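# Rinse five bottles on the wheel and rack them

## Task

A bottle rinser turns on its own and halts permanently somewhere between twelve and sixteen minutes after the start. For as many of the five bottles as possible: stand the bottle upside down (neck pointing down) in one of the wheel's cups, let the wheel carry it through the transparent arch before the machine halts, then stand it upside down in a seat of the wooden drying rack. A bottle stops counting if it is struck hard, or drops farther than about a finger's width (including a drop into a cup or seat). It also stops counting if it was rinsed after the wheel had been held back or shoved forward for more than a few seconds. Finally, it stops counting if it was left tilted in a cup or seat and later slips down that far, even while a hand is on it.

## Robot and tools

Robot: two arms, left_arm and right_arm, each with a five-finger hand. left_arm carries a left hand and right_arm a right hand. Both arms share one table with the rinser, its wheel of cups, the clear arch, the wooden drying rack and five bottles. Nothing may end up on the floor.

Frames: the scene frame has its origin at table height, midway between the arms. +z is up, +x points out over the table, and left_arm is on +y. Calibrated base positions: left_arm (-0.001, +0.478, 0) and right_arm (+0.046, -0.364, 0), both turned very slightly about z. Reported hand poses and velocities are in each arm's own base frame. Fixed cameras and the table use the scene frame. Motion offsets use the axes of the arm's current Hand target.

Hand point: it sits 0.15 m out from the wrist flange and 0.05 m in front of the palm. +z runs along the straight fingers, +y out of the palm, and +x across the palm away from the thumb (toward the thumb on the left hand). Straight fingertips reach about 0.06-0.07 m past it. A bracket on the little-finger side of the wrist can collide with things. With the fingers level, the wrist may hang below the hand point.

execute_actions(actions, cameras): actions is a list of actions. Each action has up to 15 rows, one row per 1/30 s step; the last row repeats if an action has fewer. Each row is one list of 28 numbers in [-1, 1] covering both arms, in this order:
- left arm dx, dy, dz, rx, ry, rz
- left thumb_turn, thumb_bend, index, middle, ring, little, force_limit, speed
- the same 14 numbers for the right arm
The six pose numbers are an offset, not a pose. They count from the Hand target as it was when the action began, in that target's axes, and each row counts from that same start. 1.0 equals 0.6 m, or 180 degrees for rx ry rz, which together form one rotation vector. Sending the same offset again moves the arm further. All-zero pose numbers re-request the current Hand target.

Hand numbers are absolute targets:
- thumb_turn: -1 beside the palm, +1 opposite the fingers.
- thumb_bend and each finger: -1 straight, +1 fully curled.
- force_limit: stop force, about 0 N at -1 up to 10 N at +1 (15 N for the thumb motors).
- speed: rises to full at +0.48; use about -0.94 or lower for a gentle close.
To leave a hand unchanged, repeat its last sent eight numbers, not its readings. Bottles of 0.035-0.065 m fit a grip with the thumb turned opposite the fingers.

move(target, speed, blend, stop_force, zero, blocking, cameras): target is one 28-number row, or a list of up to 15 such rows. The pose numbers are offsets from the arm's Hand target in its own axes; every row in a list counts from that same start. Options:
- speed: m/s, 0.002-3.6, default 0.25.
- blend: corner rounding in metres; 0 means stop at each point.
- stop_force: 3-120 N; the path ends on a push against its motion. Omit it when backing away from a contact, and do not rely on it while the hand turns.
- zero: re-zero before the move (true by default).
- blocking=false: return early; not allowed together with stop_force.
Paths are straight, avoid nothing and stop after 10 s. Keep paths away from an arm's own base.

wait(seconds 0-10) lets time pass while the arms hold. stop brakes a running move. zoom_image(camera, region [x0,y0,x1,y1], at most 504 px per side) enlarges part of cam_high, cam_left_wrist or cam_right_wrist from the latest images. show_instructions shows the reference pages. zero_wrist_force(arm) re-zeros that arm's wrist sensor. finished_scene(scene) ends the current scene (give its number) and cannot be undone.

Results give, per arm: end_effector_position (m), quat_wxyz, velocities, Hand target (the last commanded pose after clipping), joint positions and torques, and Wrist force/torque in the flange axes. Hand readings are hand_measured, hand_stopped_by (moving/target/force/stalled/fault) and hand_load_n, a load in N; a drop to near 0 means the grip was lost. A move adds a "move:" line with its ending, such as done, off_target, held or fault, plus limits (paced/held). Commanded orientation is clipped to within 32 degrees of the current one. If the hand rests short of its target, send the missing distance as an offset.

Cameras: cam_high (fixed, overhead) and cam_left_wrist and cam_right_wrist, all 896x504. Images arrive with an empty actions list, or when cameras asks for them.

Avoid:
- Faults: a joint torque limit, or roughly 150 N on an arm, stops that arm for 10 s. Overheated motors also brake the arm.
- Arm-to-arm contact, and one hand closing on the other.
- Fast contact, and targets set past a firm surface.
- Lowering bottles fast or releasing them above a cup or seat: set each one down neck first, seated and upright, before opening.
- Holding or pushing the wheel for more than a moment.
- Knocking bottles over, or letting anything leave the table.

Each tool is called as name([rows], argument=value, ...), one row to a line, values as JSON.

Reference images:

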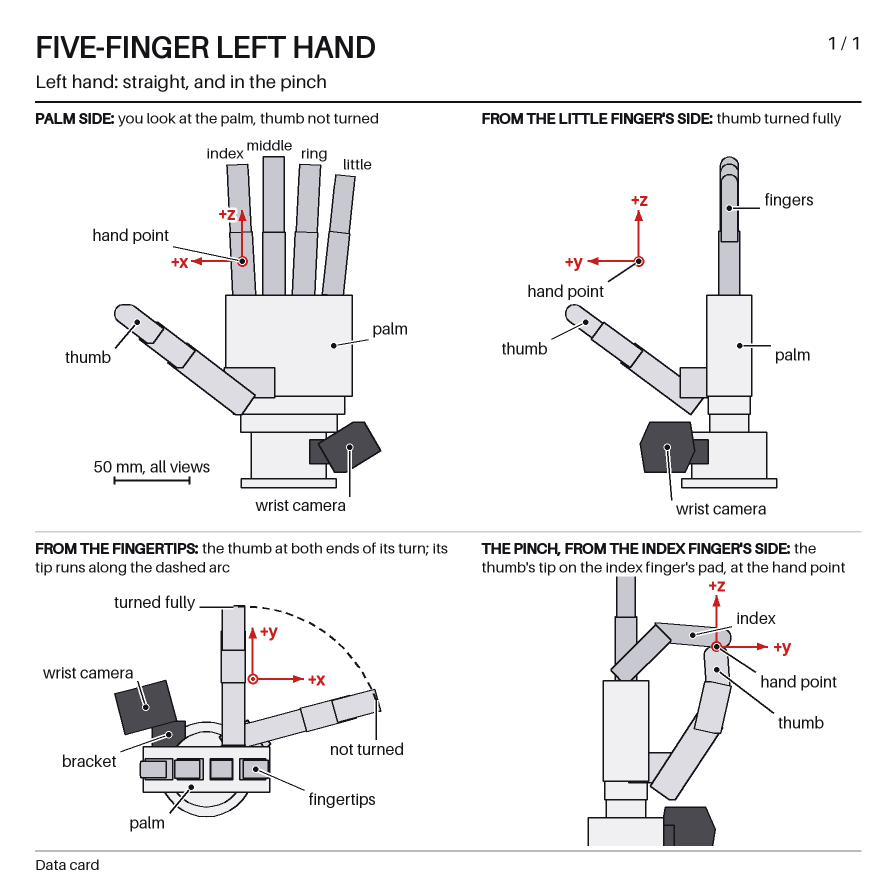

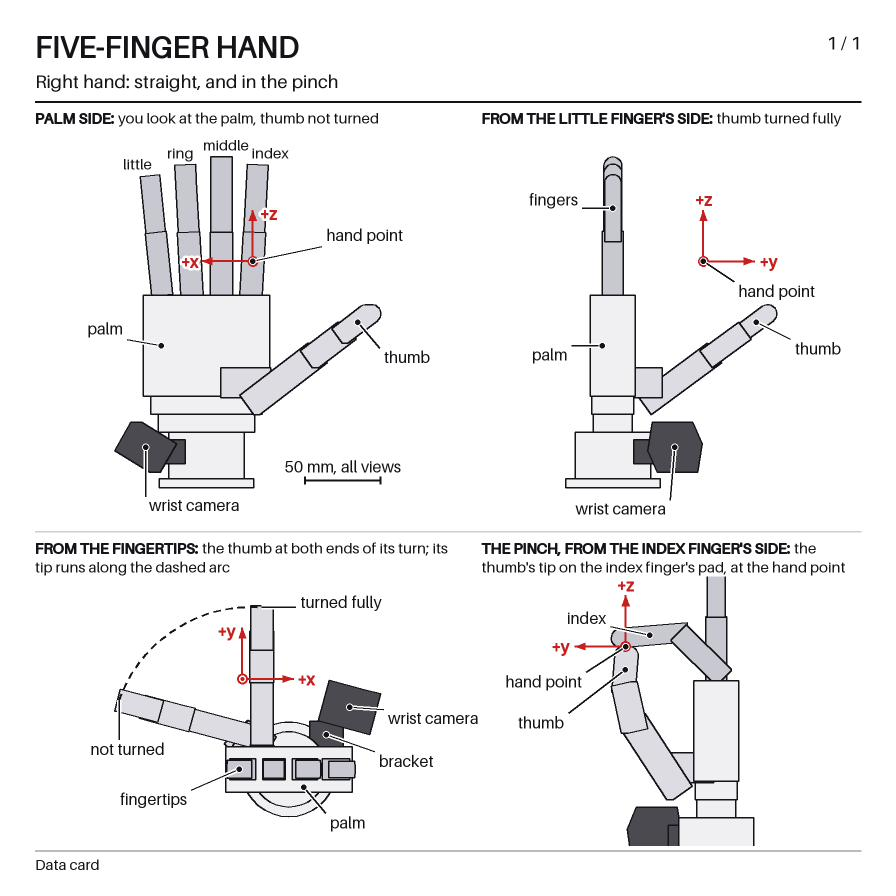

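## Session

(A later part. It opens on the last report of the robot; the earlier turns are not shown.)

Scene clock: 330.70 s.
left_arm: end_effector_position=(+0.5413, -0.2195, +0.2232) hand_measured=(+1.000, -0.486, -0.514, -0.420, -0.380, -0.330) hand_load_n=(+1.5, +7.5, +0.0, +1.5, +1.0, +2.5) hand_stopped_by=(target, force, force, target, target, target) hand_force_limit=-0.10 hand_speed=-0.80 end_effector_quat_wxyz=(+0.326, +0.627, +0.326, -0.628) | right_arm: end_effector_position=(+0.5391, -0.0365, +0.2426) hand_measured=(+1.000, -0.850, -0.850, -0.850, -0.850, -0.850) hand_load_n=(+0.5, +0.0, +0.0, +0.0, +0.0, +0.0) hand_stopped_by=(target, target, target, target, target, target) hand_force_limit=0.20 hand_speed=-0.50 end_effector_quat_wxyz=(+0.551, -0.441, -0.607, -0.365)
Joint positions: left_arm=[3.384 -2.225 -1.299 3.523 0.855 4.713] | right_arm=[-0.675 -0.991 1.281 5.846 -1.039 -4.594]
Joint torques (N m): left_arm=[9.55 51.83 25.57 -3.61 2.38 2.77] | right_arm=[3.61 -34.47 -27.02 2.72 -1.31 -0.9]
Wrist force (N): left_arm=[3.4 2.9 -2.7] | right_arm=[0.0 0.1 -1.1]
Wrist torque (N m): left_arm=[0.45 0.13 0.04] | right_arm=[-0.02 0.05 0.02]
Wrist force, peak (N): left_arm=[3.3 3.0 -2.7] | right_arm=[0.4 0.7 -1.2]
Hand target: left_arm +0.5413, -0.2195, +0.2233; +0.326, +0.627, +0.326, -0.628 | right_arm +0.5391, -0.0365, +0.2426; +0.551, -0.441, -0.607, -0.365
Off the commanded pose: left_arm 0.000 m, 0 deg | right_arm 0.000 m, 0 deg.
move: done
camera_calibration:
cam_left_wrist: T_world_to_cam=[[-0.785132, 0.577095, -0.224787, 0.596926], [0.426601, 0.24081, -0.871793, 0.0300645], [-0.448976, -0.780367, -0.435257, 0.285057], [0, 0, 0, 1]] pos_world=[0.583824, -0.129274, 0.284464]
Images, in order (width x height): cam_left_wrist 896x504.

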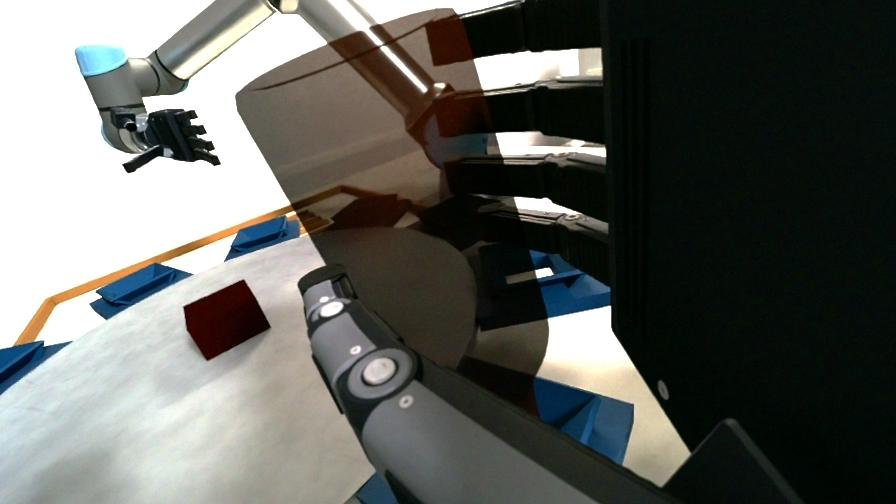

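move(target=[0,0,0,0,0,0,1,0.4,0.35,0.35,-0.38,-0.33,-0.1,-0.85,0,0,0,0,0,0,1,-0.85,-0.85,-0.85,-0.85,-0.85,0.2,-0.5])

move(target=[-0.395,0,0,0,0,0,1,0.4,0.35,0.35,-0.38,-0.33,-0.1,-0.85,0,0,0,0,0,0,1,-0.85,-0.85,-0.85,-0.85,-0.85,0.2,-0.5], speed=0.15, cameras=["cam_left_wrist"])

move(target=[0,-0.5075,-0.3781,-0.1941,0.0197,0.0412,1,0.4,0.35,0.35,-0.38,-0.33,-0.1,-0.85,0,0,0,0,0,0,1,-0.85,-0.85,-0.85,-0.85,-0.85,0.2,-0.5], speed=0.2)

move(target=[0.2399,-0.0344,0.0046,0,0,0,1,0.4,0.35,0.35,-0.38,-0.33,-0.1,-0.85,0,0,0,0,0,0,1,-0.85,-0.85,-0.85,-0.85,-0.85,0.2,-0.5], speed=0.15, stop_force=5, cameras=["cam_high"])

zoom_image(camera="cam_high", region=[530, 80, 670, 210])

Scene clock: 331.97 s.
left_arm: end_effector_position=(+0.5413, -0.2195, +0.2233) hand_measured=(+1.000, -0.488, -0.448, -0.410, -0.380, -0.330) hand_load_n=(+0.0, +10.5, +4.5, +2.5, +0.0, +0.5) hand_stopped_by=(target, force, force, force, target, target) hand_force_limit=-0.10 hand_speed=-0.85 end_effector_quat_wxyz=(+0.326, +0.627, +0.326, -0.628) | right_arm: end_effector_position=(+0.5391, -0.0365, +0.2426) hand_measured=(+1.000, -0.850, -0.850, -0.850, -0.850, -0.850) hand_load_n=(+0.0, +0.0, +0.0, +0.0, +0.0, +0.0) hand_stopped_by=(target, target, target, target, target, target) hand_force_limit=0.20 hand_speed=-0.50 end_effector_quat_wxyz=(+0.551, -0.441, -0.607, -0.365)
Joint positions: left_arm=[3.384 -2.224 -1.299 3.523 0.855 4.713] | right_arm=[-0.675 -0.991 1.281 5.846 -1.039 -4.594]
Joint torques (N m): left_arm=[6.98 51.54 25.27 -2.1 1.74 2.97] | right_arm=[3.06 -34.45 -26.13 2.7 -1.4 -1.02]
Wrist force (N): left_arm=[1.3 1.7 -1.6] | right_arm=[0.2 0.3 -1.0]
Wrist torque (N m): left_arm=[0.40 0.02 -0.10] | right_arm=[0.02 0.05 0.02]
Wrist force, peak (N): left_arm=[3.4 2.9 -2.9] | right_arm=[0.2 0.4 -1.4]
Hand target: left_arm +0.5413, -0.2195, +0.2233; +0.326, +0.627, +0.326, -0.628 | right_arm +0.5391, -0.0365, +0.2426; +0.551, -0.441, -0.607, -0.365
Off the commanded pose: left_arm 0.000 m, 0 deg | right_arm 0.000 m, 0 deg.
move: done

Scene clock: 334.27 s.
left_arm: end_effector_position=(+0.5413, -0.2193, +0.4603) hand_measured=(+1.000, -0.488, -0.448, -0.408, -0.380, -0.330) hand_load_n=(+3.0, +10.0, +2.5, +2.0, +0.0, +3.0) hand_stopped_by=(target, force, force, force, target, target) hand_force_limit=-0.10 hand_speed=-0.85 end_effector_quat_wxyz=(+0.326, +0.627, +0.326, -0.628) | right_arm: end_effector_position=(+0.5391, -0.0365, +0.2426) hand_measured=(+1.000, -0.850, -0.850, -0.850, -0.850, -0.850) hand_load_n=(+0.5, +0.0, +0.0, +0.0, +0.0, +0.0) hand_stopped_by=(target, target, target, target, target, target) hand_force_limit=0.20 hand_speed=-0.50 end_effector_quat_wxyz=(+0.551, -0.441, -0.607, -0.365)
Joint positions: left_arm=[3.384 -2.164 -0.784 2.946 0.855 4.713] | right_arm=[-0.675 -0.991 1.281 5.846 -1.039 -4.594]
Joint torques (N m): left_arm=[-11.37 37.79 26.6 -3.2 2.43 3.02] | right_arm=[2.73 -35.9 -24.95 2.91 -1.28 -0.72]
Wrist force (N): left_arm=[1.7 1.8 -1.5] | right_arm=[0.3 0.5 -1.1]
Wrist torque (N m): left_arm=[0.43 0.00 -0.20] | right_arm=[0.05 0.01 0.04]
Wrist force, peak (N): left_arm=[3.3 3.4 -3.2] | right_arm=[0.4 0.3 -1.4]
Hand target: left_arm +0.5413, -0.2193, +0.4603; +0.326, +0.627, +0.326, -0.628 | right_arm +0.5391, -0.0365, +0.2426; +0.551, -0.441, -0.607, -0.365
Off the commanded pose: left_arm 0.000 m, 0 deg | right_arm 0.000 m, 0 deg.
move: done
camera_calibration:
cam_left_wrist: T_world_to_cam=[[-0.785065, 0.577133, -0.224925, 0.650145], [0.426725, 0.240718, -0.871757, 0.236616], [-0.448976, -0.780367, -0.435256, 0.388412], [0, 0, 0, 1]] pos_world=[0.583823, -0.129074, 0.521564]
Images, in order (width x height): cam_left_wrist 896x504.

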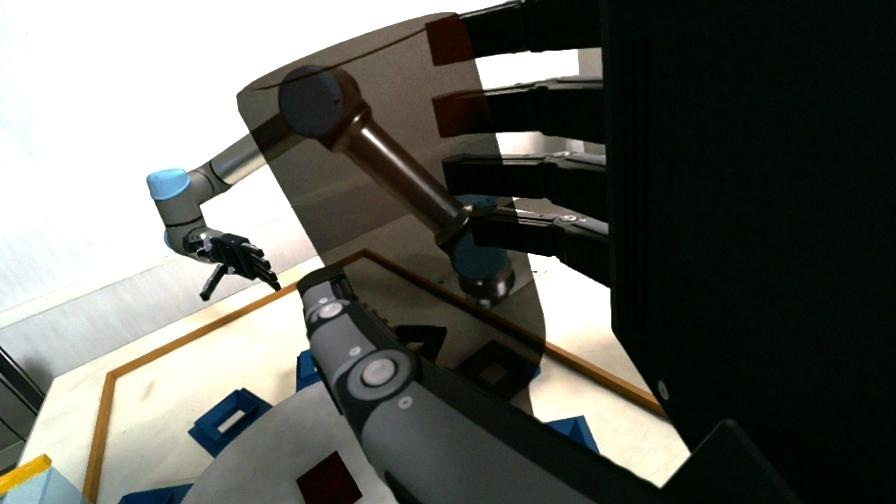

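Scene clock: 336.77 s.
left_arm: end_effector_position=(+0.4229, +0.1413, +0.4601) hand_measured=(+1.000, -0.488, -0.448, -0.408, -0.380, -0.330) hand_load_n=(+3.0, +10.0, +3.0, +2.0, +0.0, +2.5) hand_stopped_by=(target, force, force, force, target, target) hand_force_limit=-0.10 hand_speed=-0.85 end_effector_quat_wxyz=(+0.528, +0.539, +0.468, -0.460) | right_arm: end_effector_position=(+0.5391, -0.0365, +0.2426) hand_measured=(+1.000, -0.850, -0.850, -0.850, -0.850, -0.850) hand_load_n=(+0.5, +0.0, +0.0, +0.0, +0.0, +0.0) hand_stopped_by=(target, target, target, target, target, target) hand_force_limit=0.20 hand_speed=-0.50 end_effector_quat_wxyz=(+0.551, -0.441, -0.607, -0.365)
Joint positions: left_arm=[4.223 -1.857 -1.243 3.121 1.083 4.842] | right_arm=[-0.675 -0.991 1.281 5.846 -1.039 -4.594]
Joint torques (N m): left_arm=[9.98 26.49 26.33 -3.19 2.19 2.73] | right_arm=[3.32 -35.45 -25.55 2.8 -1.33 -0.87]
Wrist force (N): left_arm=[1.4 1.7 -1.8] | right_arm=[0.4 0.2 -1.1]
Wrist torque (N m): left_arm=[0.46 0.01 -0.20] | right_arm=[0.01 0.02 0.03]
Wrist force, peak (N): left_arm=[1.8 3.0 -0.8] | right_arm=[0.5 0.5 -1.4]
Hand target: left_arm +0.4228, +0.1414, +0.4601; +0.528, +0.539, +0.468, -0.460 | right_arm +0.5391, -0.0365, +0.2426; +0.551, -0.441, -0.607, -0.365
Off the commanded pose: left_arm 0.000 m, 0 deg | right_arm 0.000 m, 0 deg.
move: done

Scene clock: 338.90 s.
left_arm: end_effector_position=(+0.4224, +0.1414, +0.3146) hand_measured=(+1.000, -0.488, -0.448, -0.408, -0.380, -0.330) hand_load_n=(+3.5, +10.0, +3.0, +2.5, +0.0, +3.0) hand_stopped_by=(target, force, force, force, target, target) hand_force_limit=-0.10 hand_speed=-0.85 end_effector_quat_wxyz=(+0.528, +0.539, +0.468, -0.460) | right_arm: end_effector_position=(+0.5391, -0.0365, +0.2426) hand_measured=(+1.000, -0.850, -0.850, -0.850, -0.850, -0.850) hand_load_n=(+0.5, +0.0, +0.0, +0.0, +0.0, +0.0) hand_stopped_by=(target, target, target, target, target, target) hand_force_limit=0.20 hand_speed=-0.50 end_effector_quat_wxyz=(+0.551, -0.441, -0.607, -0.365)
Joint positions: left_arm=[4.224 -1.904 -1.556 3.482 1.083 4.842] | right_arm=[-0.675 -0.991 1.281 5.846 -1.039 -4.594]
Joint torques (N m): left_arm=[12.17 26.83 11.01 -0.22 -3.03 3.07] | right_arm=[2.46 -36.16 -25.71 2.95 -1.44 -0.76]
Wrist force (N): left_arm=[1.3 1.7 -1.7] | right_arm=[0.1 0.6 -1.2]
Wrist torque (N m): left_arm=[0.46 0.06 -0.21] | right_arm=[0.07 0.04 0.04]
Wrist force, peak (N): left_arm=[2.7 1.7 -1.5] | right_arm=[0.2 0.6 -1.5]
Hand target: left_arm +0.4224, +0.1414, +0.3146; +0.528, +0.539, +0.468, -0.460 | right_arm +0.5391, -0.0365, +0.2426; +0.551, -0.441, -0.607, -0.365
Off the commanded pose: left_arm 0.000 m, 0 deg | right_arm 0.000 m, 0 deg.
move: done
Images, in order (width x height): cam_high 896x504.

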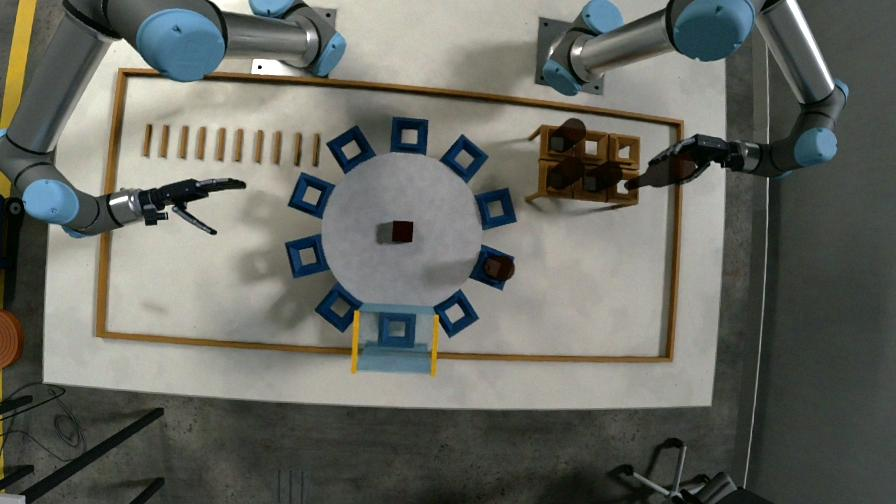

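Scaled by 3.600 from the camera's 896x504 image, which has a finer 1280x720 frame.

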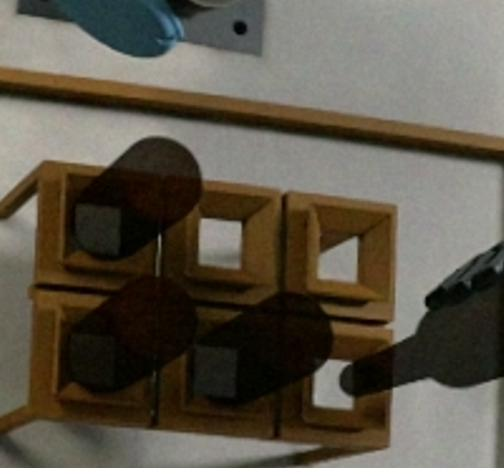

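move(target=[0.2231,-0.0314,-0.0025,0,0,0,1,0.4,0.35,0.35,-0.38,-0.33,-0.1,-0.85,0,0,0,0,0,0,1,-0.85,-0.85,-0.85,-0.85,-0.85,0.2,-0.5], speed=0.06, stop_force=4, cameras=["cam_left_wrist"])

Scene clock: 342.63 s.
left_arm: end_effector_position=(+0.4224, +0.1455, +0.1795) hand_measured=(+1.000, -0.488, -0.448, -0.408, -0.380, -0.330) hand_load_n=(+3.0, +10.0, +3.0, +2.5, +0.0, +3.0) hand_stopped_by=(target, force, force, force, target, target) hand_force_limit=-0.10 hand_speed=-0.85 end_effector_quat_wxyz=(+0.528, +0.539, +0.468, -0.460) | right_arm: end_effector_position=(+0.5391, -0.0365, +0.2426) hand_measured=(+1.000, -0.850, -0.850, -0.850, -0.850, -0.850) hand_load_n=(+0.0, +0.0, +0.0, +0.0, +0.0, +0.0) hand_stopped_by=(target, target, target, target, target, target) hand_force_limit=0.20 hand_speed=-0.50 end_effector_quat_wxyz=(+0.551, -0.441, -0.607, -0.365)
Joint positions: left_arm=[4.228 -2.057 -1.718 3.797 1.087 4.842] | right_arm=[-0.675 -0.991 1.281 5.846 -1.039 -4.594]
Joint torques (N m): left_arm=[11.76 30.43 8.87 -0.36 2.55 3.08] | right_arm=[3.7 -36.24 -24.12 2.8 -1.13 -0.93]
Wrist force (N): left_arm=[1.4 1.5 -1.6] | right_arm=[0.4 0.3 -1.2]
Wrist torque (N m): left_arm=[0.41 0.03 -0.20] | right_arm=[0.03 0.01 0.04]
Wrist force, peak (N): left_arm=[1.5 2.1 -1.9] | right_arm=[0.2 0.5 -1.6]
Hand target: left_arm +0.4224, +0.1455, +0.1795; +0.528, +0.539, +0.468, -0.460 | right_arm +0.5391, -0.0365, +0.2426; +0.551, -0.441, -0.607, -0.365
Off the commanded pose: left_arm 0.000 m, 0 deg | right_arm 0.000 m, 0 deg.
move: done
camera_calibration:
cam_left_wrist: T_world_to_cam=[[-0.933449, 0.0280963, -0.357608, 0.449446], [0.329929, 0.45851, -0.825176, -0.0444261], [0.140782, -0.888245, -0.437266, 0.264409], [0, 0, 0, 1]] pos_world=[0.396968, 0.242602, 0.239683]
Images, in order (width x height): cam_left_wrist 896x504.

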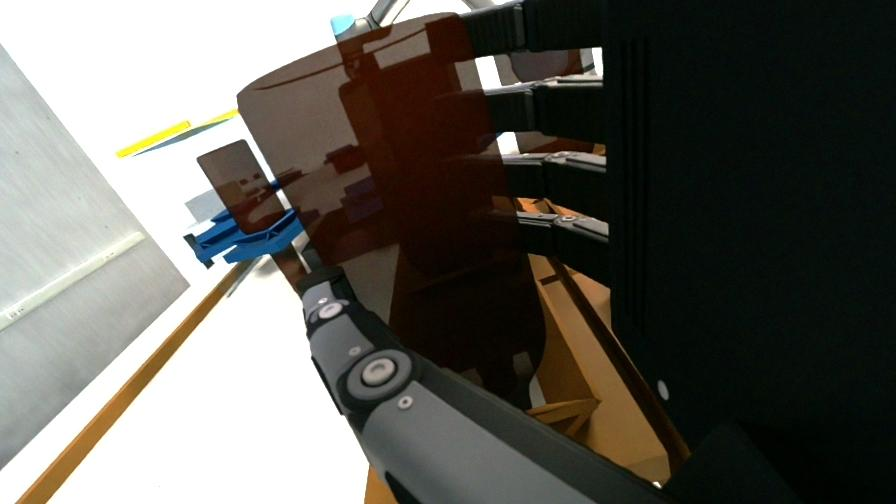

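move(target=[0.0165,-0.0023,0.0003,0,0,0,1,0.4,0.35,0.35,-0.38,-0.33,-0.1,-0.85,0,0,0,0,0,0,1,-0.85,-0.85,-0.85,-0.85,-0.85,0.2,-0.5], speed=0.04, stop_force=4, cameras=["cam_high"])

zoom_image(camera="cam_high", region=[530, 80, 670, 210])

Scene clock: 344.17 s.
left_arm: end_effector_position=(+0.4224, +0.1455, +0.1751) hand_measured=(+1.000, -0.488, -0.448, -0.408, -0.380, -0.330) hand_load_n=(+3.0, +10.0, +3.5, +2.5, +0.0, +2.5) hand_stopped_by=(target, force, force, force, target, target) hand_force_limit=-0.10 hand_speed=-0.85 end_effector_quat_wxyz=(+0.528, +0.539, +0.468, -0.460) | right_arm: end_effector_position=(+0.5391, -0.0365, +0.2426) hand_measured=(+1.000, -0.850, -0.850, -0.850, -0.850, -0.850) hand_load_n=(+0.5, +0.0, +0.0, +0.0, +0.0, +0.0) hand_stopped_by=(target, target, target, target, target, target) hand_force_limit=0.20 hand_speed=-0.50 end_effector_quat_wxyz=(+0.551, -0.441, -0.607, -0.365)
Joint positions: left_arm=[4.228 -2.063 -1.722 3.806 1.087 4.842] | right_arm=[-0.675 -0.991 1.281 5.846 -1.039 -4.594]
Joint torques (N m): left_arm=[10.17 42.02 22.66 -2.91 -3.08 -1.24] | right_arm=[3.14 -35 -23.37 2.8 -1.17 -0.83]
Wrist force (N): left_arm=[0.3 1.7 -0.6] | right_arm=[0.3 0.3 -1.0]
Wrist torque (N m): left_arm=[0.44 -0.01 -0.20] | right_arm=[0.00 0.01 0.03]
Wrist force, peak (N): left_arm=[-10.3 0.8 1.5] | right_arm=[0.3 -0.1 -1.4]
Hand target: left_arm +0.4224, +0.1455, +0.1751; +0.528, +0.539, +0.468, -0.460 (not the last commanded pose) | right_arm +0.5391, -0.0365, +0.2426; +0.551, -0.441, -0.607, -0.365
Off the commanded pose: left_arm 0.006 m, 0 deg | right_arm 0.000 m, 0 deg.
move: contact (left_arm)
Images, in order (width x height): cam_high 896x504.

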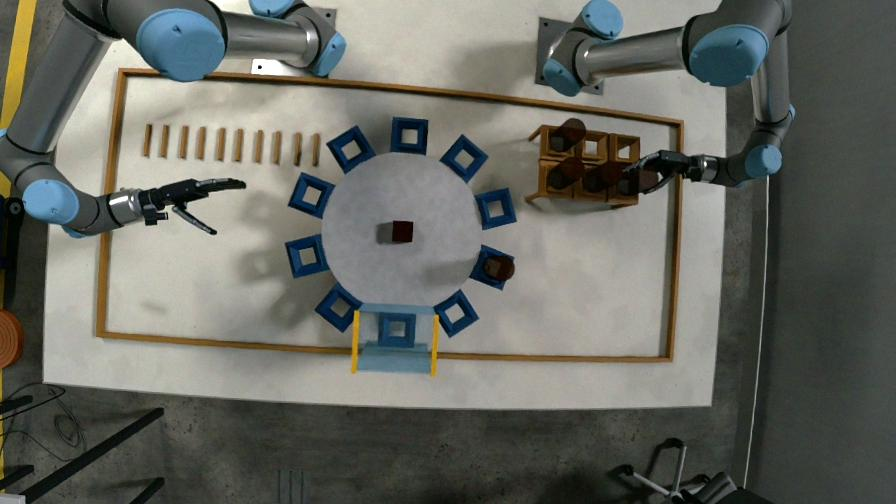

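Scaled by 3.600 from the camera's 896x504 image, which has a finer 1280x720 frame.

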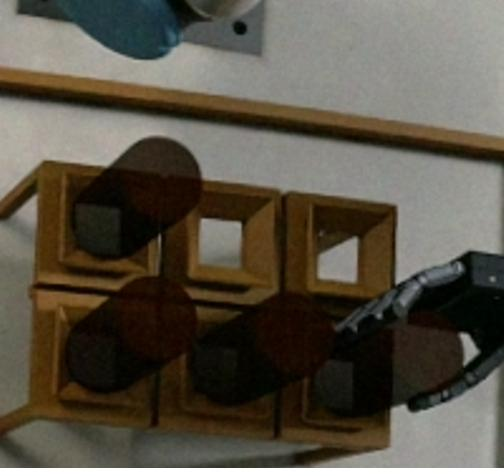

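move(target=[0.0115,-0.0018,0.0018,0,0,0,1,0.4,0.35,0.35,-0.38,-0.33,-0.1,-0.85,0,0,0,0,0,0,1,-0.85,-0.85,-0.85,-0.85,-0.85,0.2,-0.5], speed=0.04, stop_force=6)

move(target=[0,0,0,0,0,0,1,-0.9,-0.9,-0.9,-0.9,-0.9,0.2,-0.75,0,0,0,0,0,0,1,-0.85,-0.85,-0.85,-0.85,-0.85,0.2,-0.5], cameras=["cam_left_wrist"])

Scene clock: 345.57 s.
left_arm: end_effector_position=(+0.4224, +0.1455, +0.1746) hand_measured=(+1.000, -0.488, -0.448, -0.408, -0.380, -0.330) hand_load_n=(+1.0, +9.5, +3.5, +3.0, +0.0, +3.5) hand_stopped_by=(target, force, force, force, target, target) hand_force_limit=-0.10 hand_speed=-0.85 end_effector_quat_wxyz=(+0.528, +0.539, +0.468, -0.460) | right_arm: end_effector_position=(+0.5391, -0.0365, +0.2426) hand_measured=(+1.000, -0.850, -0.850, -0.850, -0.850, -0.850) hand_load_n=(+0.5, +0.0, +0.0, +0.0, +0.0, +0.0) hand_stopped_by=(target, target, target, target, target, target) hand_force_limit=0.20 hand_speed=-0.50 end_effector_quat_wxyz=(+0.551, -0.441, -0.607, -0.365)
Joint positions: left_arm=[4.228 -2.064 -1.722 3.808 1.087 4.842] | right_arm=[-0.675 -0.991 1.281 5.846 -1.039 -4.594]
Joint torques (N m): left_arm=[4.26 40.71 22.1 -1.47 -1.52 -2.46] | right_arm=[3.14 -36.06 -24.51 2.45 -1.43 -0.87]
Wrist force (N): left_arm=[-5.8 1.3 1.0] | right_arm=[0.0 0.4 -1.2]
Wrist torque (N m): left_arm=[0.48 -0.10 -0.23] | right_arm=[0.05 0.07 0.02]
Wrist force, peak (N): left_arm=[-13.0 0.4 1.6] | right_arm=[0.2 0.2 -1.4]
Hand target: left_arm +0.4224, +0.1455, +0.1746; +0.528, +0.539, +0.468, -0.460 (not the last commanded pose) | right_arm +0.5391, -0.0365, +0.2426; +0.551, -0.441, -0.607, -0.365
Off the commanded pose: left_arm 0.007 m, 0 deg | right_arm 0.000 m, 0 deg.
move: contact (left_arm)

Scene clock: 347.00 s.
left_arm: end_effector_position=(+0.4224, +0.1455, +0.1747) hand_measured=(+1.000, -0.900, -0.900, -0.900, -0.900, -0.900) hand_load_n=(+0.5, +0.0, +0.0, +0.0, +0.0, +0.0) hand_stopped_by=(target, target, target, target, target, target) hand_force_limit=0.20 hand_speed=-0.75 end_effector_quat_wxyz=(+0.528, +0.539, +0.468, -0.460) | right_arm: end_effector_position=(+0.5391, -0.0365, +0.2426) hand_measured=(+1.000, -0.850, -0.850, -0.850, -0.850, -0.850) hand_load_n=(+0.5, +0.0, -0.5, +0.0, +0.0, +0.0) hand_stopped_by=(target, target, target, target, target, target) hand_force_limit=0.20 hand_speed=-0.50 end_effector_quat_wxyz=(+0.551, -0.441, -0.607, -0.365)
Joint positions: left_arm=[4.228 -2.064 -1.722 3.808 1.087 4.842] | right_arm=[-0.675 -0.991 1.281 5.846 -1.039 -4.594]
Joint torques (N m): left_arm=[2.99 40.71 11.77 -1.62 1.81 -1.7] | right_arm=[3 -35.55 -23.91 2.6 -1.48 -0.76]
Wrist force (N): left_arm=[-1.0 1.4 -1.7] | right_arm=[0.3 0.4 -1.3]
Wrist torque (N m): left_arm=[0.35 0.09 -0.20] | right_arm=[0.05 0.03 0.03]
Wrist force, peak (N): left_arm=[-5.8 1.2 0.8] | right_arm=[0.2 0.4 -1.5]
Hand target: left_arm +0.4224, +0.1455, +0.1746; +0.528, +0.539, +0.468, -0.460 | right_arm +0.5391, -0.0365, +0.2426; +0.551, -0.441, -0.607, -0.365
Off the commanded pose: left_arm 0.000 m, 0 deg | right_arm 0.000 m, 0 deg.
move: done
camera_calibration:
cam_left_wrist: T_world_to_cam=[[-0.933443, 0.0281429, -0.357619, 0.447718], [0.329948, 0.458583, -0.825128, -0.0484231], [0.140777, -0.888206, -0.437347, 0.262322], [0, 0, 0, 1]] pos_world=[0.396968, 0.242602, 0.234883]
Images, in order (width x height): cam_left_wrist 896x504.

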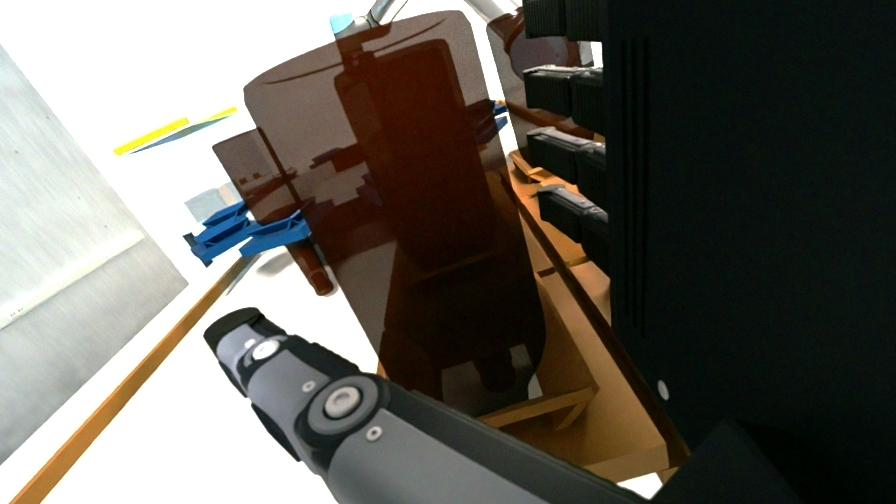

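move([
  [0,0,-0.2,0,0,0,1,-0.9,-0.9,-0.9,-0.9,-0.9,0.2,-0.75,0,0,0,0,0,0,1,-0.85,-0.85,-0.85,-0.85,-0.85,0.2,-0.5],
  [-0.0038,0.2659,-0.0920,0,0,0,1,-0.9,-0.9,-0.9,-0.9,-0.9,0.2,-0.75,0,0,0,0,0,0,1,-0.85,-0.85,-0.85,-0.85,-0.85,0.2,-0.5],
  [0.0340,0.3068,0.4515,0.1941,-0.0197,-0.0412,1,-0.9,-0.9,-0.9,-0.9,-0.9,0.2,-0.75,0,0,0,0,0,0,1,-0.85,-0.85,-0.85,-0.85,-0.85,0.2,-0.5],
], speed=[0.15,0.25,0.25], blend=[0.01,0.03,0], cameras=["cam_high"])

zoom_image(camera="cam_high", region=[460, 100, 660, 240])

Scene clock: 350.97 s.
left_arm: end_effector_position=(+0.6073, -0.1256, +0.1749) hand_measured=(+1.000, -0.900, -0.900, -0.900, -0.900, -0.900) hand_load_n=(+0.5, +0.0, +0.0, +0.0, +0.0, +0.0) hand_stopped_by=(target, target, target, target, target, target) hand_force_limit=0.20 hand_speed=-0.75 end_effector_quat_wxyz=(+0.326, +0.627, +0.326, -0.628) | right_arm: end_effector_position=(+0.5391, -0.0365, +0.2426) hand_measured=(+1.000, -0.850, -0.850, -0.850, -0.850, -0.850) hand_load_n=(+0.5, +0.0, +0.0, +0.0, +0.0, +0.0) hand_stopped_by=(target, target, target, target, target, target) hand_force_limit=0.20 hand_speed=-0.50 end_effector_quat_wxyz=(+0.551, -0.441, -0.607, -0.365)
Joint positions: left_arm=[3.491 -2.452 -1.022 3.473 0.962 4.713] | right_arm=[-0.675 -0.991 1.281 5.846 -1.039 -4.594]
Joint torques (N m): left_arm=[-10.58 45.44 24.89 -3.09 -2.33 -2.66] | right_arm=[1.93 -35.74 -24.1 2.57 -1.2 -0.84]
Wrist force (N): left_arm=[-0.9 0.9 -1.5] | right_arm=[0.0 0.4 -1.2]
Wrist torque (N m): left_arm=[0.30 0.09 -0.07] | right_arm=[0.04 0.05 0.03]
Wrist force, peak (N): left_arm=[-1.0 2.2 -1.9] | right_arm=[0.5 0.4 -1.5]
Hand target: left_arm +0.6073, -0.1257, +0.1749; +0.326, +0.627, +0.326, -0.628 | right_arm +0.5391, -0.0365, +0.2426; +0.551, -0.441, -0.607, -0.365
Off the commanded pose: left_arm 0.000 m, 0 deg | right_arm 0.000 m, 0 deg.
move: done
Images, in order (width x height): cam_high 896x504.

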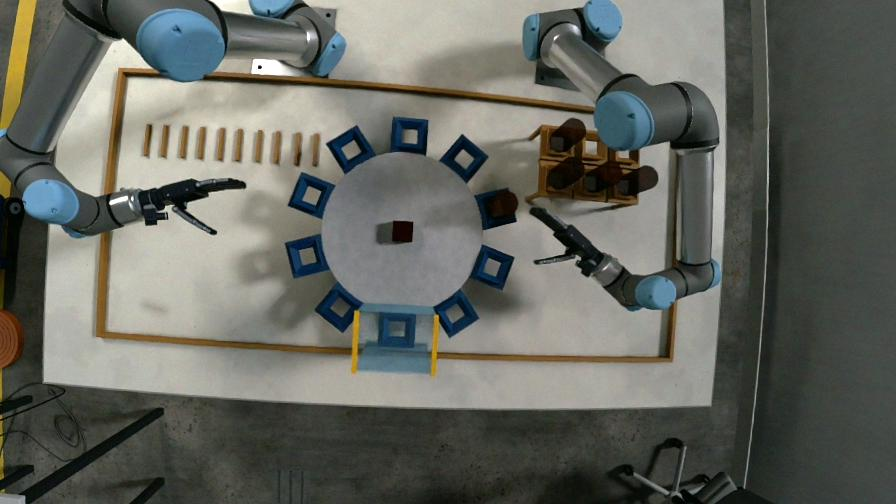

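Scaled by 2.520 from the camera's 896x504 image, which has a finer 1280x720 frame.

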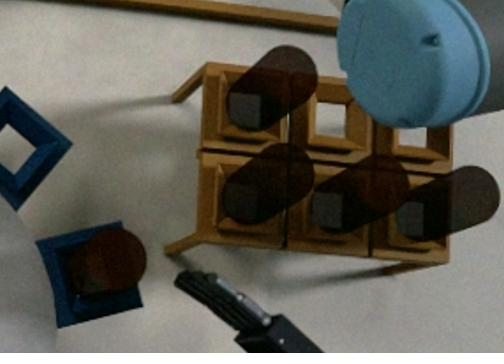

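Four in. B5 now → T2.

move(target=[0,0,0.1912,0,0,0,1,-0.9,-0.9,-0.9,-0.9,-0.9,0.2,-0.75,0,0,0,0,0,0,1,-0.85,-0.85,-0.85,-0.85,-0.85,0.2,-0.5], speed=0.12, stop_force=4, cameras=["cam_left_wrist"])

move(target=[0,0,0,0,0,0,1,0.35,-0.47,-0.42,-0.38,-0.33,-0.1,-0.8,0,0,0,0,0,0,1,-0.85,-0.85,-0.85,-0.85,-0.85,0.2,-0.5])

move(target=[-0.08,0,0,0,0,0,1,0.35,-0.47,-0.42,-0.38,-0.33,-0.1,-0.8,0,0,0,0,0,0,1,-0.85,-0.85,-0.85,-0.85,-0.85,0.2,-0.5], speed=0.1, cameras=["cam_left_wrist"])

Scene clock: 353.47 s.
left_arm: end_effector_position=(+0.5413, -0.2195, +0.1750) hand_measured=(+1.000, -0.900, -0.900, -0.900, -0.900, -0.900) hand_load_n=(+0.0, +0.0, +0.0, +0.0, +0.0, +0.0) hand_stopped_by=(target, target, target, target, target, target) hand_force_limit=0.20 hand_speed=-0.75 end_effector_quat_wxyz=(+0.326, +0.627, +0.326, -0.628) | right_arm: end_effector_position=(+0.5391, -0.0365, +0.2426) hand_measured=(+1.000, -0.850, -0.850, -0.850, -0.850, -0.850) hand_load_n=(+0.5, +0.0, +0.0, +0.0, +0.0, +0.0) hand_stopped_by=(target, target, target, target, target, target) hand_force_limit=0.20 hand_speed=-0.50 end_effector_quat_wxyz=(+0.551, -0.441, -0.607, -0.365)
Joint positions: left_arm=[3.384 -2.273 -1.349 3.622 0.855 4.713] | right_arm=[-0.675 -0.991 1.281 5.846 -1.039 -4.594]
Joint torques (N m): left_arm=[-11.74 52.4 8.94 0.17 -2.88 -2.55] | right_arm=[3.91 -35.73 -23.68 2.75 -1.24 -0.78]
Wrist force (N): left_arm=[-0.9 1.1 -1.8] | right_arm=[0.3 0.1 -1.4]
Wrist torque (N m): left_arm=[0.33 0.06 -0.07] | right_arm=[0.00 0.02 0.04]
Wrist force, peak (N): left_arm=[-1.0 1.3 -2.1] | right_arm=[0.5 0.2 -1.4]
Hand target: left_arm +0.5413, -0.2195, +0.1750; +0.326, +0.627, +0.326, -0.628 | right_arm +0.5391, -0.0365, +0.2426; +0.551, -0.441, -0.607, -0.365
Off the commanded pose: left_arm 0.000 m, 0 deg | right_arm 0.000 m, 0 deg.
move: done
camera_calibration:
cam_left_wrist: T_world_to_cam=[[-0.785079, 0.577136, -0.224865, 0.586026], [0.426719, 0.24082, -0.871732, -0.0120619], [-0.448956, -0.780333, -0.435338, 0.264167], [0, 0, 0, 1]] pos_world=[0.583823, -0.129174, 0.236264]
Images, in order (width x height): cam_left_wrist 896x504.

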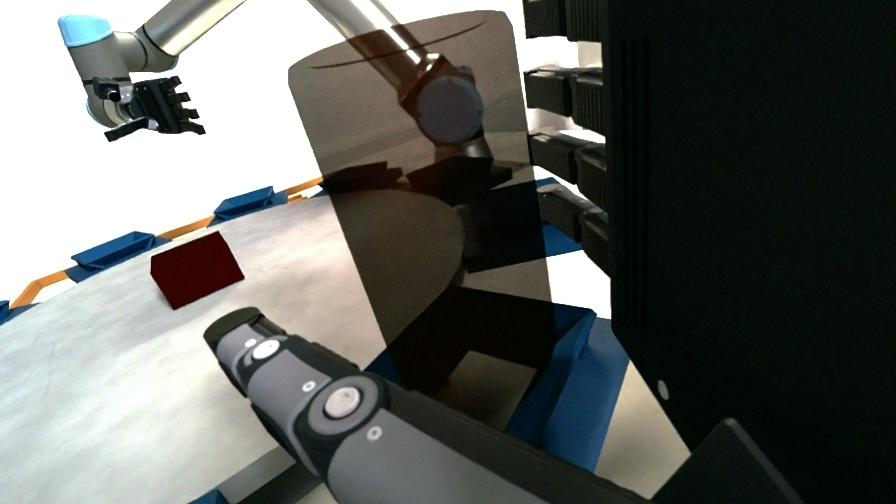

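Scene clock: 355.20 s.
left_arm: end_effector_position=(+0.5413, -0.2195, +0.1750) hand_measured=(+1.000, -0.486, -0.514, -0.420, -0.380, -0.330) hand_load_n=(+3.0, +6.5, +0.0, +3.0, +1.0, +1.0) hand_stopped_by=(target, force, force, target, target, target) hand_force_limit=-0.10 hand_speed=-0.80 end_effector_quat_wxyz=(+0.326, +0.627, +0.326, -0.628) | right_arm: end_effector_position=(+0.5391, -0.0365, +0.2426) hand_measured=(+1.000, -0.850, -0.850, -0.850, -0.850, -0.850) hand_load_n=(+0.5, +0.5, +0.0, +0.0, +0.0, +0.0) hand_stopped_by=(target, target, target, target, target, target) hand_force_limit=0.20 hand_speed=-0.50 end_effector_quat_wxyz=(+0.551, -0.441, -0.607, -0.365)
Joint positions: left_arm=[3.384 -2.273 -1.349 3.622 0.855 4.713] | right_arm=[-0.675 -0.991 1.281 5.846 -1.039 -4.594]
Joint torques (N m): left_arm=[1.34 39.47 15.18 -0.81 -0.87 -2.62] | right_arm=[3.49 -36.02 -24.46 2.48 -1.22 -0.56]
Wrist force (N): left_arm=[0.1 1.5 -1.5] | right_arm=[0.2 0.2 -1.0]
Wrist torque (N m): left_arm=[0.32 0.13 -0.07] | right_arm=[0.00 0.04 0.02]
Wrist force, peak (N): left_arm=[-7.5 -5.7 3.3] | right_arm=[0.1 0.4 -1.7]
Hand target: left_arm +0.5413, -0.2195, +0.1750; +0.326, +0.627, +0.326, -0.628 | right_arm +0.5391, -0.0365, +0.2426; +0.551, -0.441, -0.607, -0.365
Off the commanded pose: left_arm 0.000 m, 0 deg | right_arm 0.000 m, 0 deg.
move: done

Scene clock: 356.20 s.
left_arm: end_effector_position=(+0.5413, -0.2195, +0.2229) hand_measured=(+1.000, -0.486, -0.514, -0.420, -0.380, -0.330) hand_load_n=(+2.0, +7.5, +0.0, +1.5, +0.5, +2.5) hand_stopped_by=(target, force, force, target, target, target) hand_force_limit=-0.10 hand_speed=-0.80 end_effector_quat_wxyz=(+0.326, +0.627, +0.326, -0.628) | right_arm: end_effector_position=(+0.5391, -0.0365, +0.2426) hand_measured=(+1.000, -0.850, -0.850, -0.850, -0.850, -0.850) hand_load_n=(+0.5, +0.0, +0.0, +0.0, -0.5, +0.0) hand_stopped_by=(target, target, target, target, target, target) hand_force_limit=0.20 hand_speed=-0.50 end_effector_quat_wxyz=(+0.551, -0.441, -0.607, -0.365)
Joint positions: left_arm=[3.384 -2.225 -1.3 3.524 0.855 4.713] | right_arm=[-0.675 -0.991 1.281 5.846 -1.039 -4.594]
Joint torques (N m): left_arm=[10.37 53.17 24.95 -3.59 2.26 2.72] | right_arm=[1.7 -36.27 -25.41 2.56 -1.38 -0.8]
Wrist force (N): left_arm=[2.4 1.6 -2.6] | right_arm=[-0.1 0.4 -1.4]
Wrist torque (N m): left_arm=[0.25 0.25 0.04] | right_arm=[0.04 0.09 0.01]
Wrist force, peak (N): left_arm=[2.6 1.6 -2.8] | right_arm=[0.2 0.2 -1.5]
Hand target: left_arm +0.5413, -0.2195, +0.2230; +0.326, +0.627, +0.326, -0.628 | right_arm +0.5391, -0.0365, +0.2426; +0.551, -0.441, -0.607, -0.365
Off the commanded pose: left_arm 0.000 m, 0 deg | right_arm 0.000 m, 0 deg.
move: done
camera_calibration:
cam_left_wrist: T_world_to_cam=[[-0.785137, 0.577104, -0.224746, 0.596793], [0.426612, 0.240899, -0.871763, 0.0297755], [-0.448957, -0.780333, -0.435338, 0.28502], [0, 0, 0, 1]] pos_world=[0.583824, -0.129174, 0.284164]
Images, in order (width x height): cam_left_wrist 896x504.

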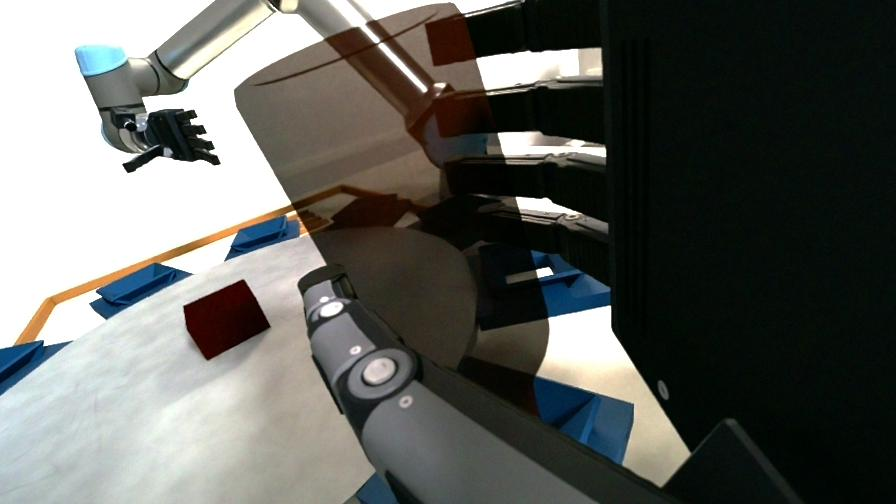

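move(target=[0,0,0,0,0,0,1,0.4,0.35,0.35,-0.38,-0.33,-0.1,-0.85,0,0,0,0,0,0,1,-0.85,-0.85,-0.85,-0.85,-0.85,0.2,-0.5])

move(target=[-0.395,0,0,0,0,0,1,0.4,0.35,0.35,-0.38,-0.33,-0.1,-0.85,0,0,0,0,0,0,1,-0.85,-0.85,-0.85,-0.85,-0.85,0.2,-0.5], speed=0.15, cameras=["cam_left_wrist"])

move(target=[0,-0.5450,-0.1484,-0.1941,0.0197,0.0412,1,0.4,0.35,0.35,-0.38,-0.33,-0.1,-0.85,0,0,0,0,0,0,1,-0.85,-0.85,-0.85,-0.85,-0.85,0.2,-0.5], speed=0.2)

move(target=[0.2399,-0.0344,0.0046,0,0,0,1,0.4,0.35,0.35,-0.38,-0.33,-0.1,-0.85,0,0,0,0,0,0,1,-0.85,-0.85,-0.85,-0.85,-0.85,0.2,-0.5], speed=0.12, stop_force=5, cameras=["cam_high","cam_left_wrist"])

zoom_image(camera="cam_high", region=[530, 80, 670, 210])

Scene clock: 357.20 s.
left_arm: end_effector_position=(+0.5413, -0.2195, +0.2230) hand_measured=(+1.000, -0.488, -0.448, -0.410, -0.380, -0.330) hand_load_n=(+0.5, +11.0, +4.5, +2.5, +0.0, +0.5) hand_stopped_by=(target, force, force, force, target, target) hand_force_limit=-0.10 hand_speed=-0.85 end_effector_quat_wxyz=(+0.326, +0.627, +0.326, -0.628) | right_arm: end_effector_position=(+0.5391, -0.0365, +0.2426) hand_measured=(+1.000, -0.850, -0.850, -0.850, -0.850, -0.850) hand_load_n=(+0.5, +0.0, +0.0, +0.0, +0.0, +0.0) hand_stopped_by=(target, target, target, target, target, target) hand_force_limit=0.20 hand_speed=-0.50 end_effector_quat_wxyz=(+0.551, -0.441, -0.607, -0.365)
Joint positions: left_arm=[3.384 -2.225 -1.3 3.524 0.855 4.713] | right_arm=[-0.675 -0.991 1.281 5.846 -1.039 -4.594]
Joint torques (N m): left_arm=[10.42 51.86 26.07 -1.98 1.95 3.11] | right_arm=[2.64 -37.9 -24.78 2.68 -1.31 -0.56]
Wrist force (N): left_arm=[0.5 0.7 -1.7] | right_arm=[-0.1 0.3 -1.3]
Wrist torque (N m): left_arm=[0.27 0.16 -0.12] | right_arm=[0.03 0.10 0.01]
Wrist force, peak (N): left_arm=[2.7 1.8 -2.8] | right_arm=[0.2 0.6 -1.4]
Hand target: left_arm +0.5413, -0.2195, +0.2230; +0.326, +0.627, +0.326, -0.628 | right_arm +0.5391, -0.0365, +0.2426; +0.551, -0.441, -0.607, -0.365
Off the commanded pose: left_arm 0.000 m, 0 deg | right_arm 0.000 m, 0 deg.
move: done

Scene clock: 359.50 s.
left_arm: end_effector_position=(+0.5413, -0.2193, +0.4600) hand_measured=(+1.000, -0.488, -0.448, -0.410, -0.380, -0.330) hand_load_n=(+3.0, +10.0, +3.0, +2.0, +0.0, +2.5) hand_stopped_by=(target, force, force, force, target, target) hand_force_limit=-0.10 hand_speed=-0.85 end_effector_quat_wxyz=(+0.326, +0.627, +0.326, -0.628) | right_arm: end_effector_position=(+0.5391, -0.0365, +0.2426) hand_measured=(+1.000, -0.850, -0.850, -0.850, -0.850, -0.850) hand_load_n=(+0.5, +0.0, +0.0, +0.0, +0.0, +0.0) hand_stopped_by=(target, target, target, target, target, target) hand_force_limit=0.20 hand_speed=-0.50 end_effector_quat_wxyz=(+0.551, -0.441, -0.607, -0.365)
Joint positions: left_arm=[3.384 -2.164 -0.785 2.947 0.855 4.713] | right_arm=[-0.675 -0.991 1.281 5.846 -1.039 -4.594]
Joint torques (N m): left_arm=[-10.57 38.24 27.66 -3.08 2.69 3.07] | right_arm=[3.22 -34.93 -25.54 2.78 -1.44 -0.6]
Wrist force (N): left_arm=[0.9 0.4 -1.4] | right_arm=[0.2 0.0 -0.9]
Wrist torque (N m): left_arm=[0.20 0.14 -0.21] | right_arm=[-0.05 0.02 0.03]
Wrist force, peak (N): left_arm=[2.2 2.0 -3.0] | right_arm=[0.3 0.1 -1.5]
Hand target: left_arm +0.5413, -0.2193, +0.4600; +0.326, +0.627, +0.326, -0.628 | right_arm +0.5391, -0.0365, +0.2426; +0.551, -0.441, -0.607, -0.365
Off the commanded pose: left_arm 0.000 m, 0 deg | right_arm 0.000 m, 0 deg.
move: done
camera_calibration:
cam_left_wrist: T_world_to_cam=[[-0.785079, 0.577136, -0.224865, 0.649997], [0.426719, 0.24082, -0.871732, 0.236334], [-0.448956, -0.780333, -0.435338, 0.388395], [0, 0, 0, 1]] pos_world=[0.583823, -0.128974, 0.521264]
Images, in order (width x height): cam_left_wrist 896x504.

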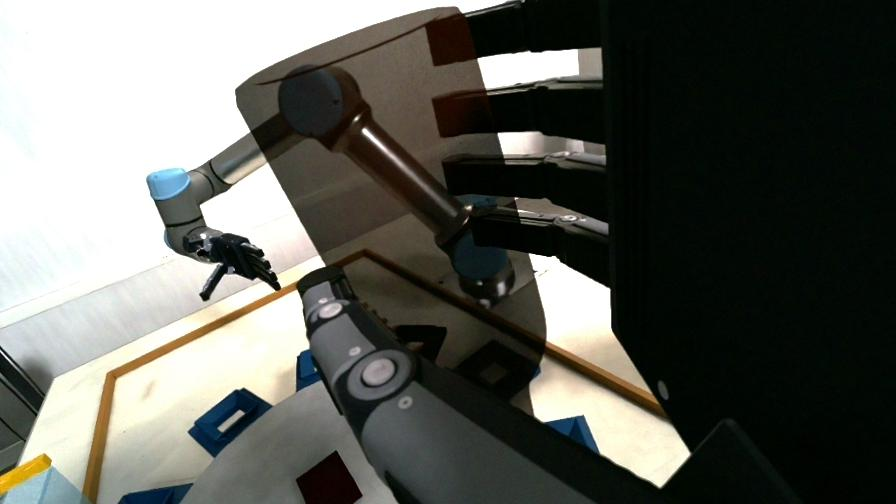

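Scene clock: 361.90 s.
left_arm: end_effector_position=(+0.3252, +0.0416, +0.4598) hand_measured=(+1.000, -0.488, -0.448, -0.410, -0.380, -0.330) hand_load_n=(+3.0, +10.0, +3.0, +2.5, +0.0, +2.5) hand_stopped_by=(target, force, force, force, target, target) hand_force_limit=-0.10 hand_speed=-0.85 end_effector_quat_wxyz=(+0.528, +0.539, +0.468, -0.460) | right_arm: end_effector_position=(+0.5391, -0.0365, +0.2426) hand_measured=(+1.000, -0.850, -0.850, -0.850, -0.850, -0.850) hand_load_n=(+0.5, +0.0, +0.0, +0.0, +0.0, +0.0) hand_stopped_by=(target, target, target, target, target, target) hand_force_limit=0.20 hand_speed=-0.50 end_effector_quat_wxyz=(+0.551, -0.441, -0.607, -0.365)
Joint positions: left_arm=[4.328 -1.509 -1.633 3.163 1.188 4.844] | right_arm=[-0.675 -0.991 1.281 5.846 -1.039 -4.594]
Joint torques (N m): left_arm=[11.39 23.53 12.92 -3.39 2.45 3.02] | right_arm=[2.17 -35.41 -25.04 2.36 -1.16 -0.62]
Wrist force (N): left_arm=[0.8 0.4 -1.8] | right_arm=[0.3 0.4 -1.3]
Wrist torque (N m): left_arm=[0.27 0.11 -0.20] | right_arm=[0.05 0.04 0.03]
Wrist force, peak (N): left_arm=[0.8 -0.7 -2.4] | right_arm=[0.4 0.3 -1.5]
Hand target: left_arm +0.3251, +0.0417, +0.4598; +0.528, +0.539, +0.468, -0.460 | right_arm +0.5391, -0.0365, +0.2426; +0.551, -0.441, -0.607, -0.365
Off the commanded pose: left_arm 0.000 m, 0 deg | right_arm 0.000 m, 0 deg.
move: done

Scene clock: 364.23 s.
left_arm: end_effector_position=(+0.3247, +0.0417, +0.3144) hand_measured=(+1.000, -0.488, -0.448, -0.410, -0.380, -0.330) hand_load_n=(+3.0, +10.0, +3.0, +2.0, -0.5, +3.0) hand_stopped_by=(target, force, force, force, target, target) hand_force_limit=-0.10 hand_speed=-0.85 end_effector_quat_wxyz=(+0.528, +0.539, +0.468, -0.460) | right_arm: end_effector_position=(+0.5391, -0.0365, +0.2426) hand_measured=(+1.000, -0.850, -0.850, -0.850, -0.850, -0.850) hand_load_n=(+0.5, +0.0, +0.0, +0.0, +0.0, +0.0) hand_stopped_by=(target, target, target, target, target, target) hand_force_limit=0.20 hand_speed=-0.50 end_effector_quat_wxyz=(+0.551, -0.441, -0.607, -0.365)
Joint positions: left_arm=[4.33 -1.576 -1.949 3.545 1.189 4.844] | right_arm=[-0.675 -0.991 1.281 5.846 -1.039 -4.594]
Joint torques (N m): left_arm=[11.99 11.12 10.41 -0.42 -1.84 3.02] | right_arm=[2.86 -37.32 -24.83 2.51 -1.17 -0.39]
Wrist force (N): left_arm=[0.8 0.2 -1.6] | right_arm=[0.2 0.3 -1.0]
Wrist torque (N m): left_arm=[0.21 0.12 -0.20] | right_arm=[0.02 0.02 0.02]
Wrist force, peak (N): left_arm=[1.4 0.4 -1.8] | right_arm=[0.0 0.3 -1.5]
Hand target: left_arm +0.3247, +0.0417, +0.3144; +0.528, +0.539, +0.468, -0.460 | right_arm +0.5391, -0.0365, +0.2426; +0.551, -0.441, -0.607, -0.365
Off the commanded pose: left_arm 0.000 m, 0 deg | right_arm 0.000 m, 0 deg.
move: done
camera_calibration:
cam_left_wrist: T_world_to_cam=[[-0.933412, 0.0281867, -0.357699, 0.409451], [0.330038, 0.45858, -0.825094, 0.146727], [0.140777, -0.888206, -0.437346, 0.245021], [0, 0, 0, 1]] pos_world=[0.299268, 0.138802, 0.374683]
Images, in order (width x height): cam_high 896x504, cam_left_wrist 896x504.

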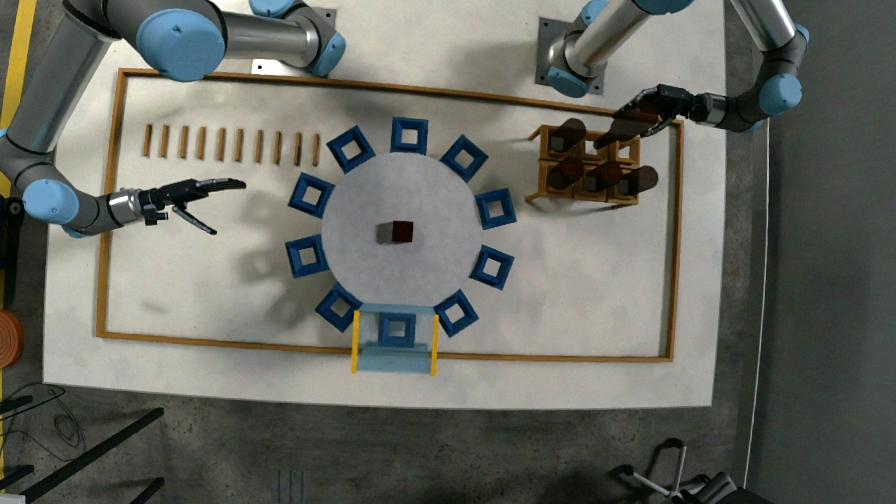

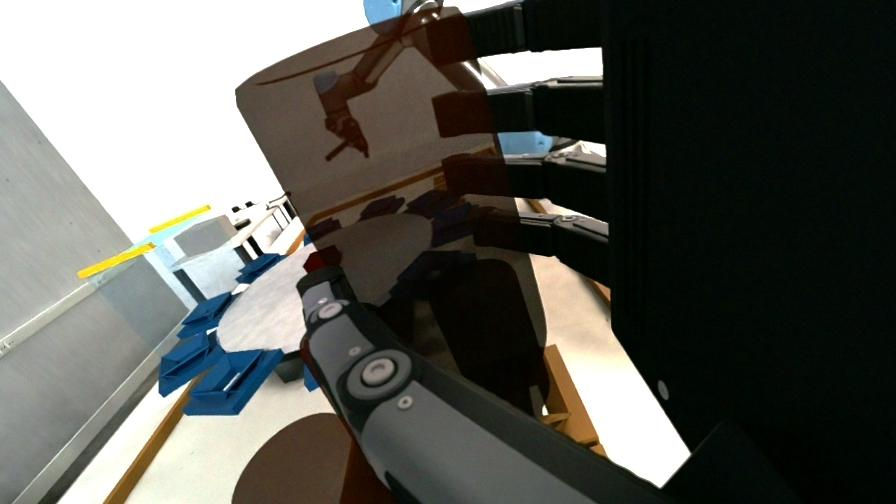

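Scaled by 3.600 from the camera's 896x504 image, which has a finer 1280x720 frame.

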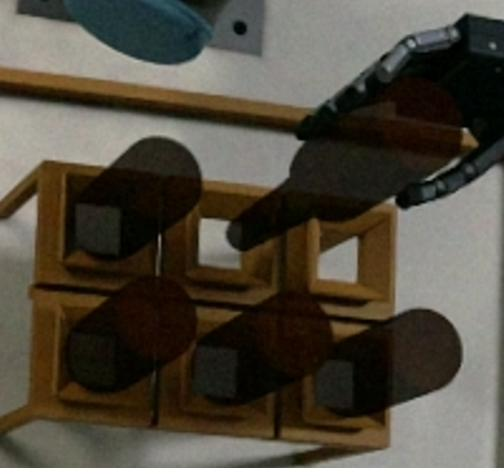

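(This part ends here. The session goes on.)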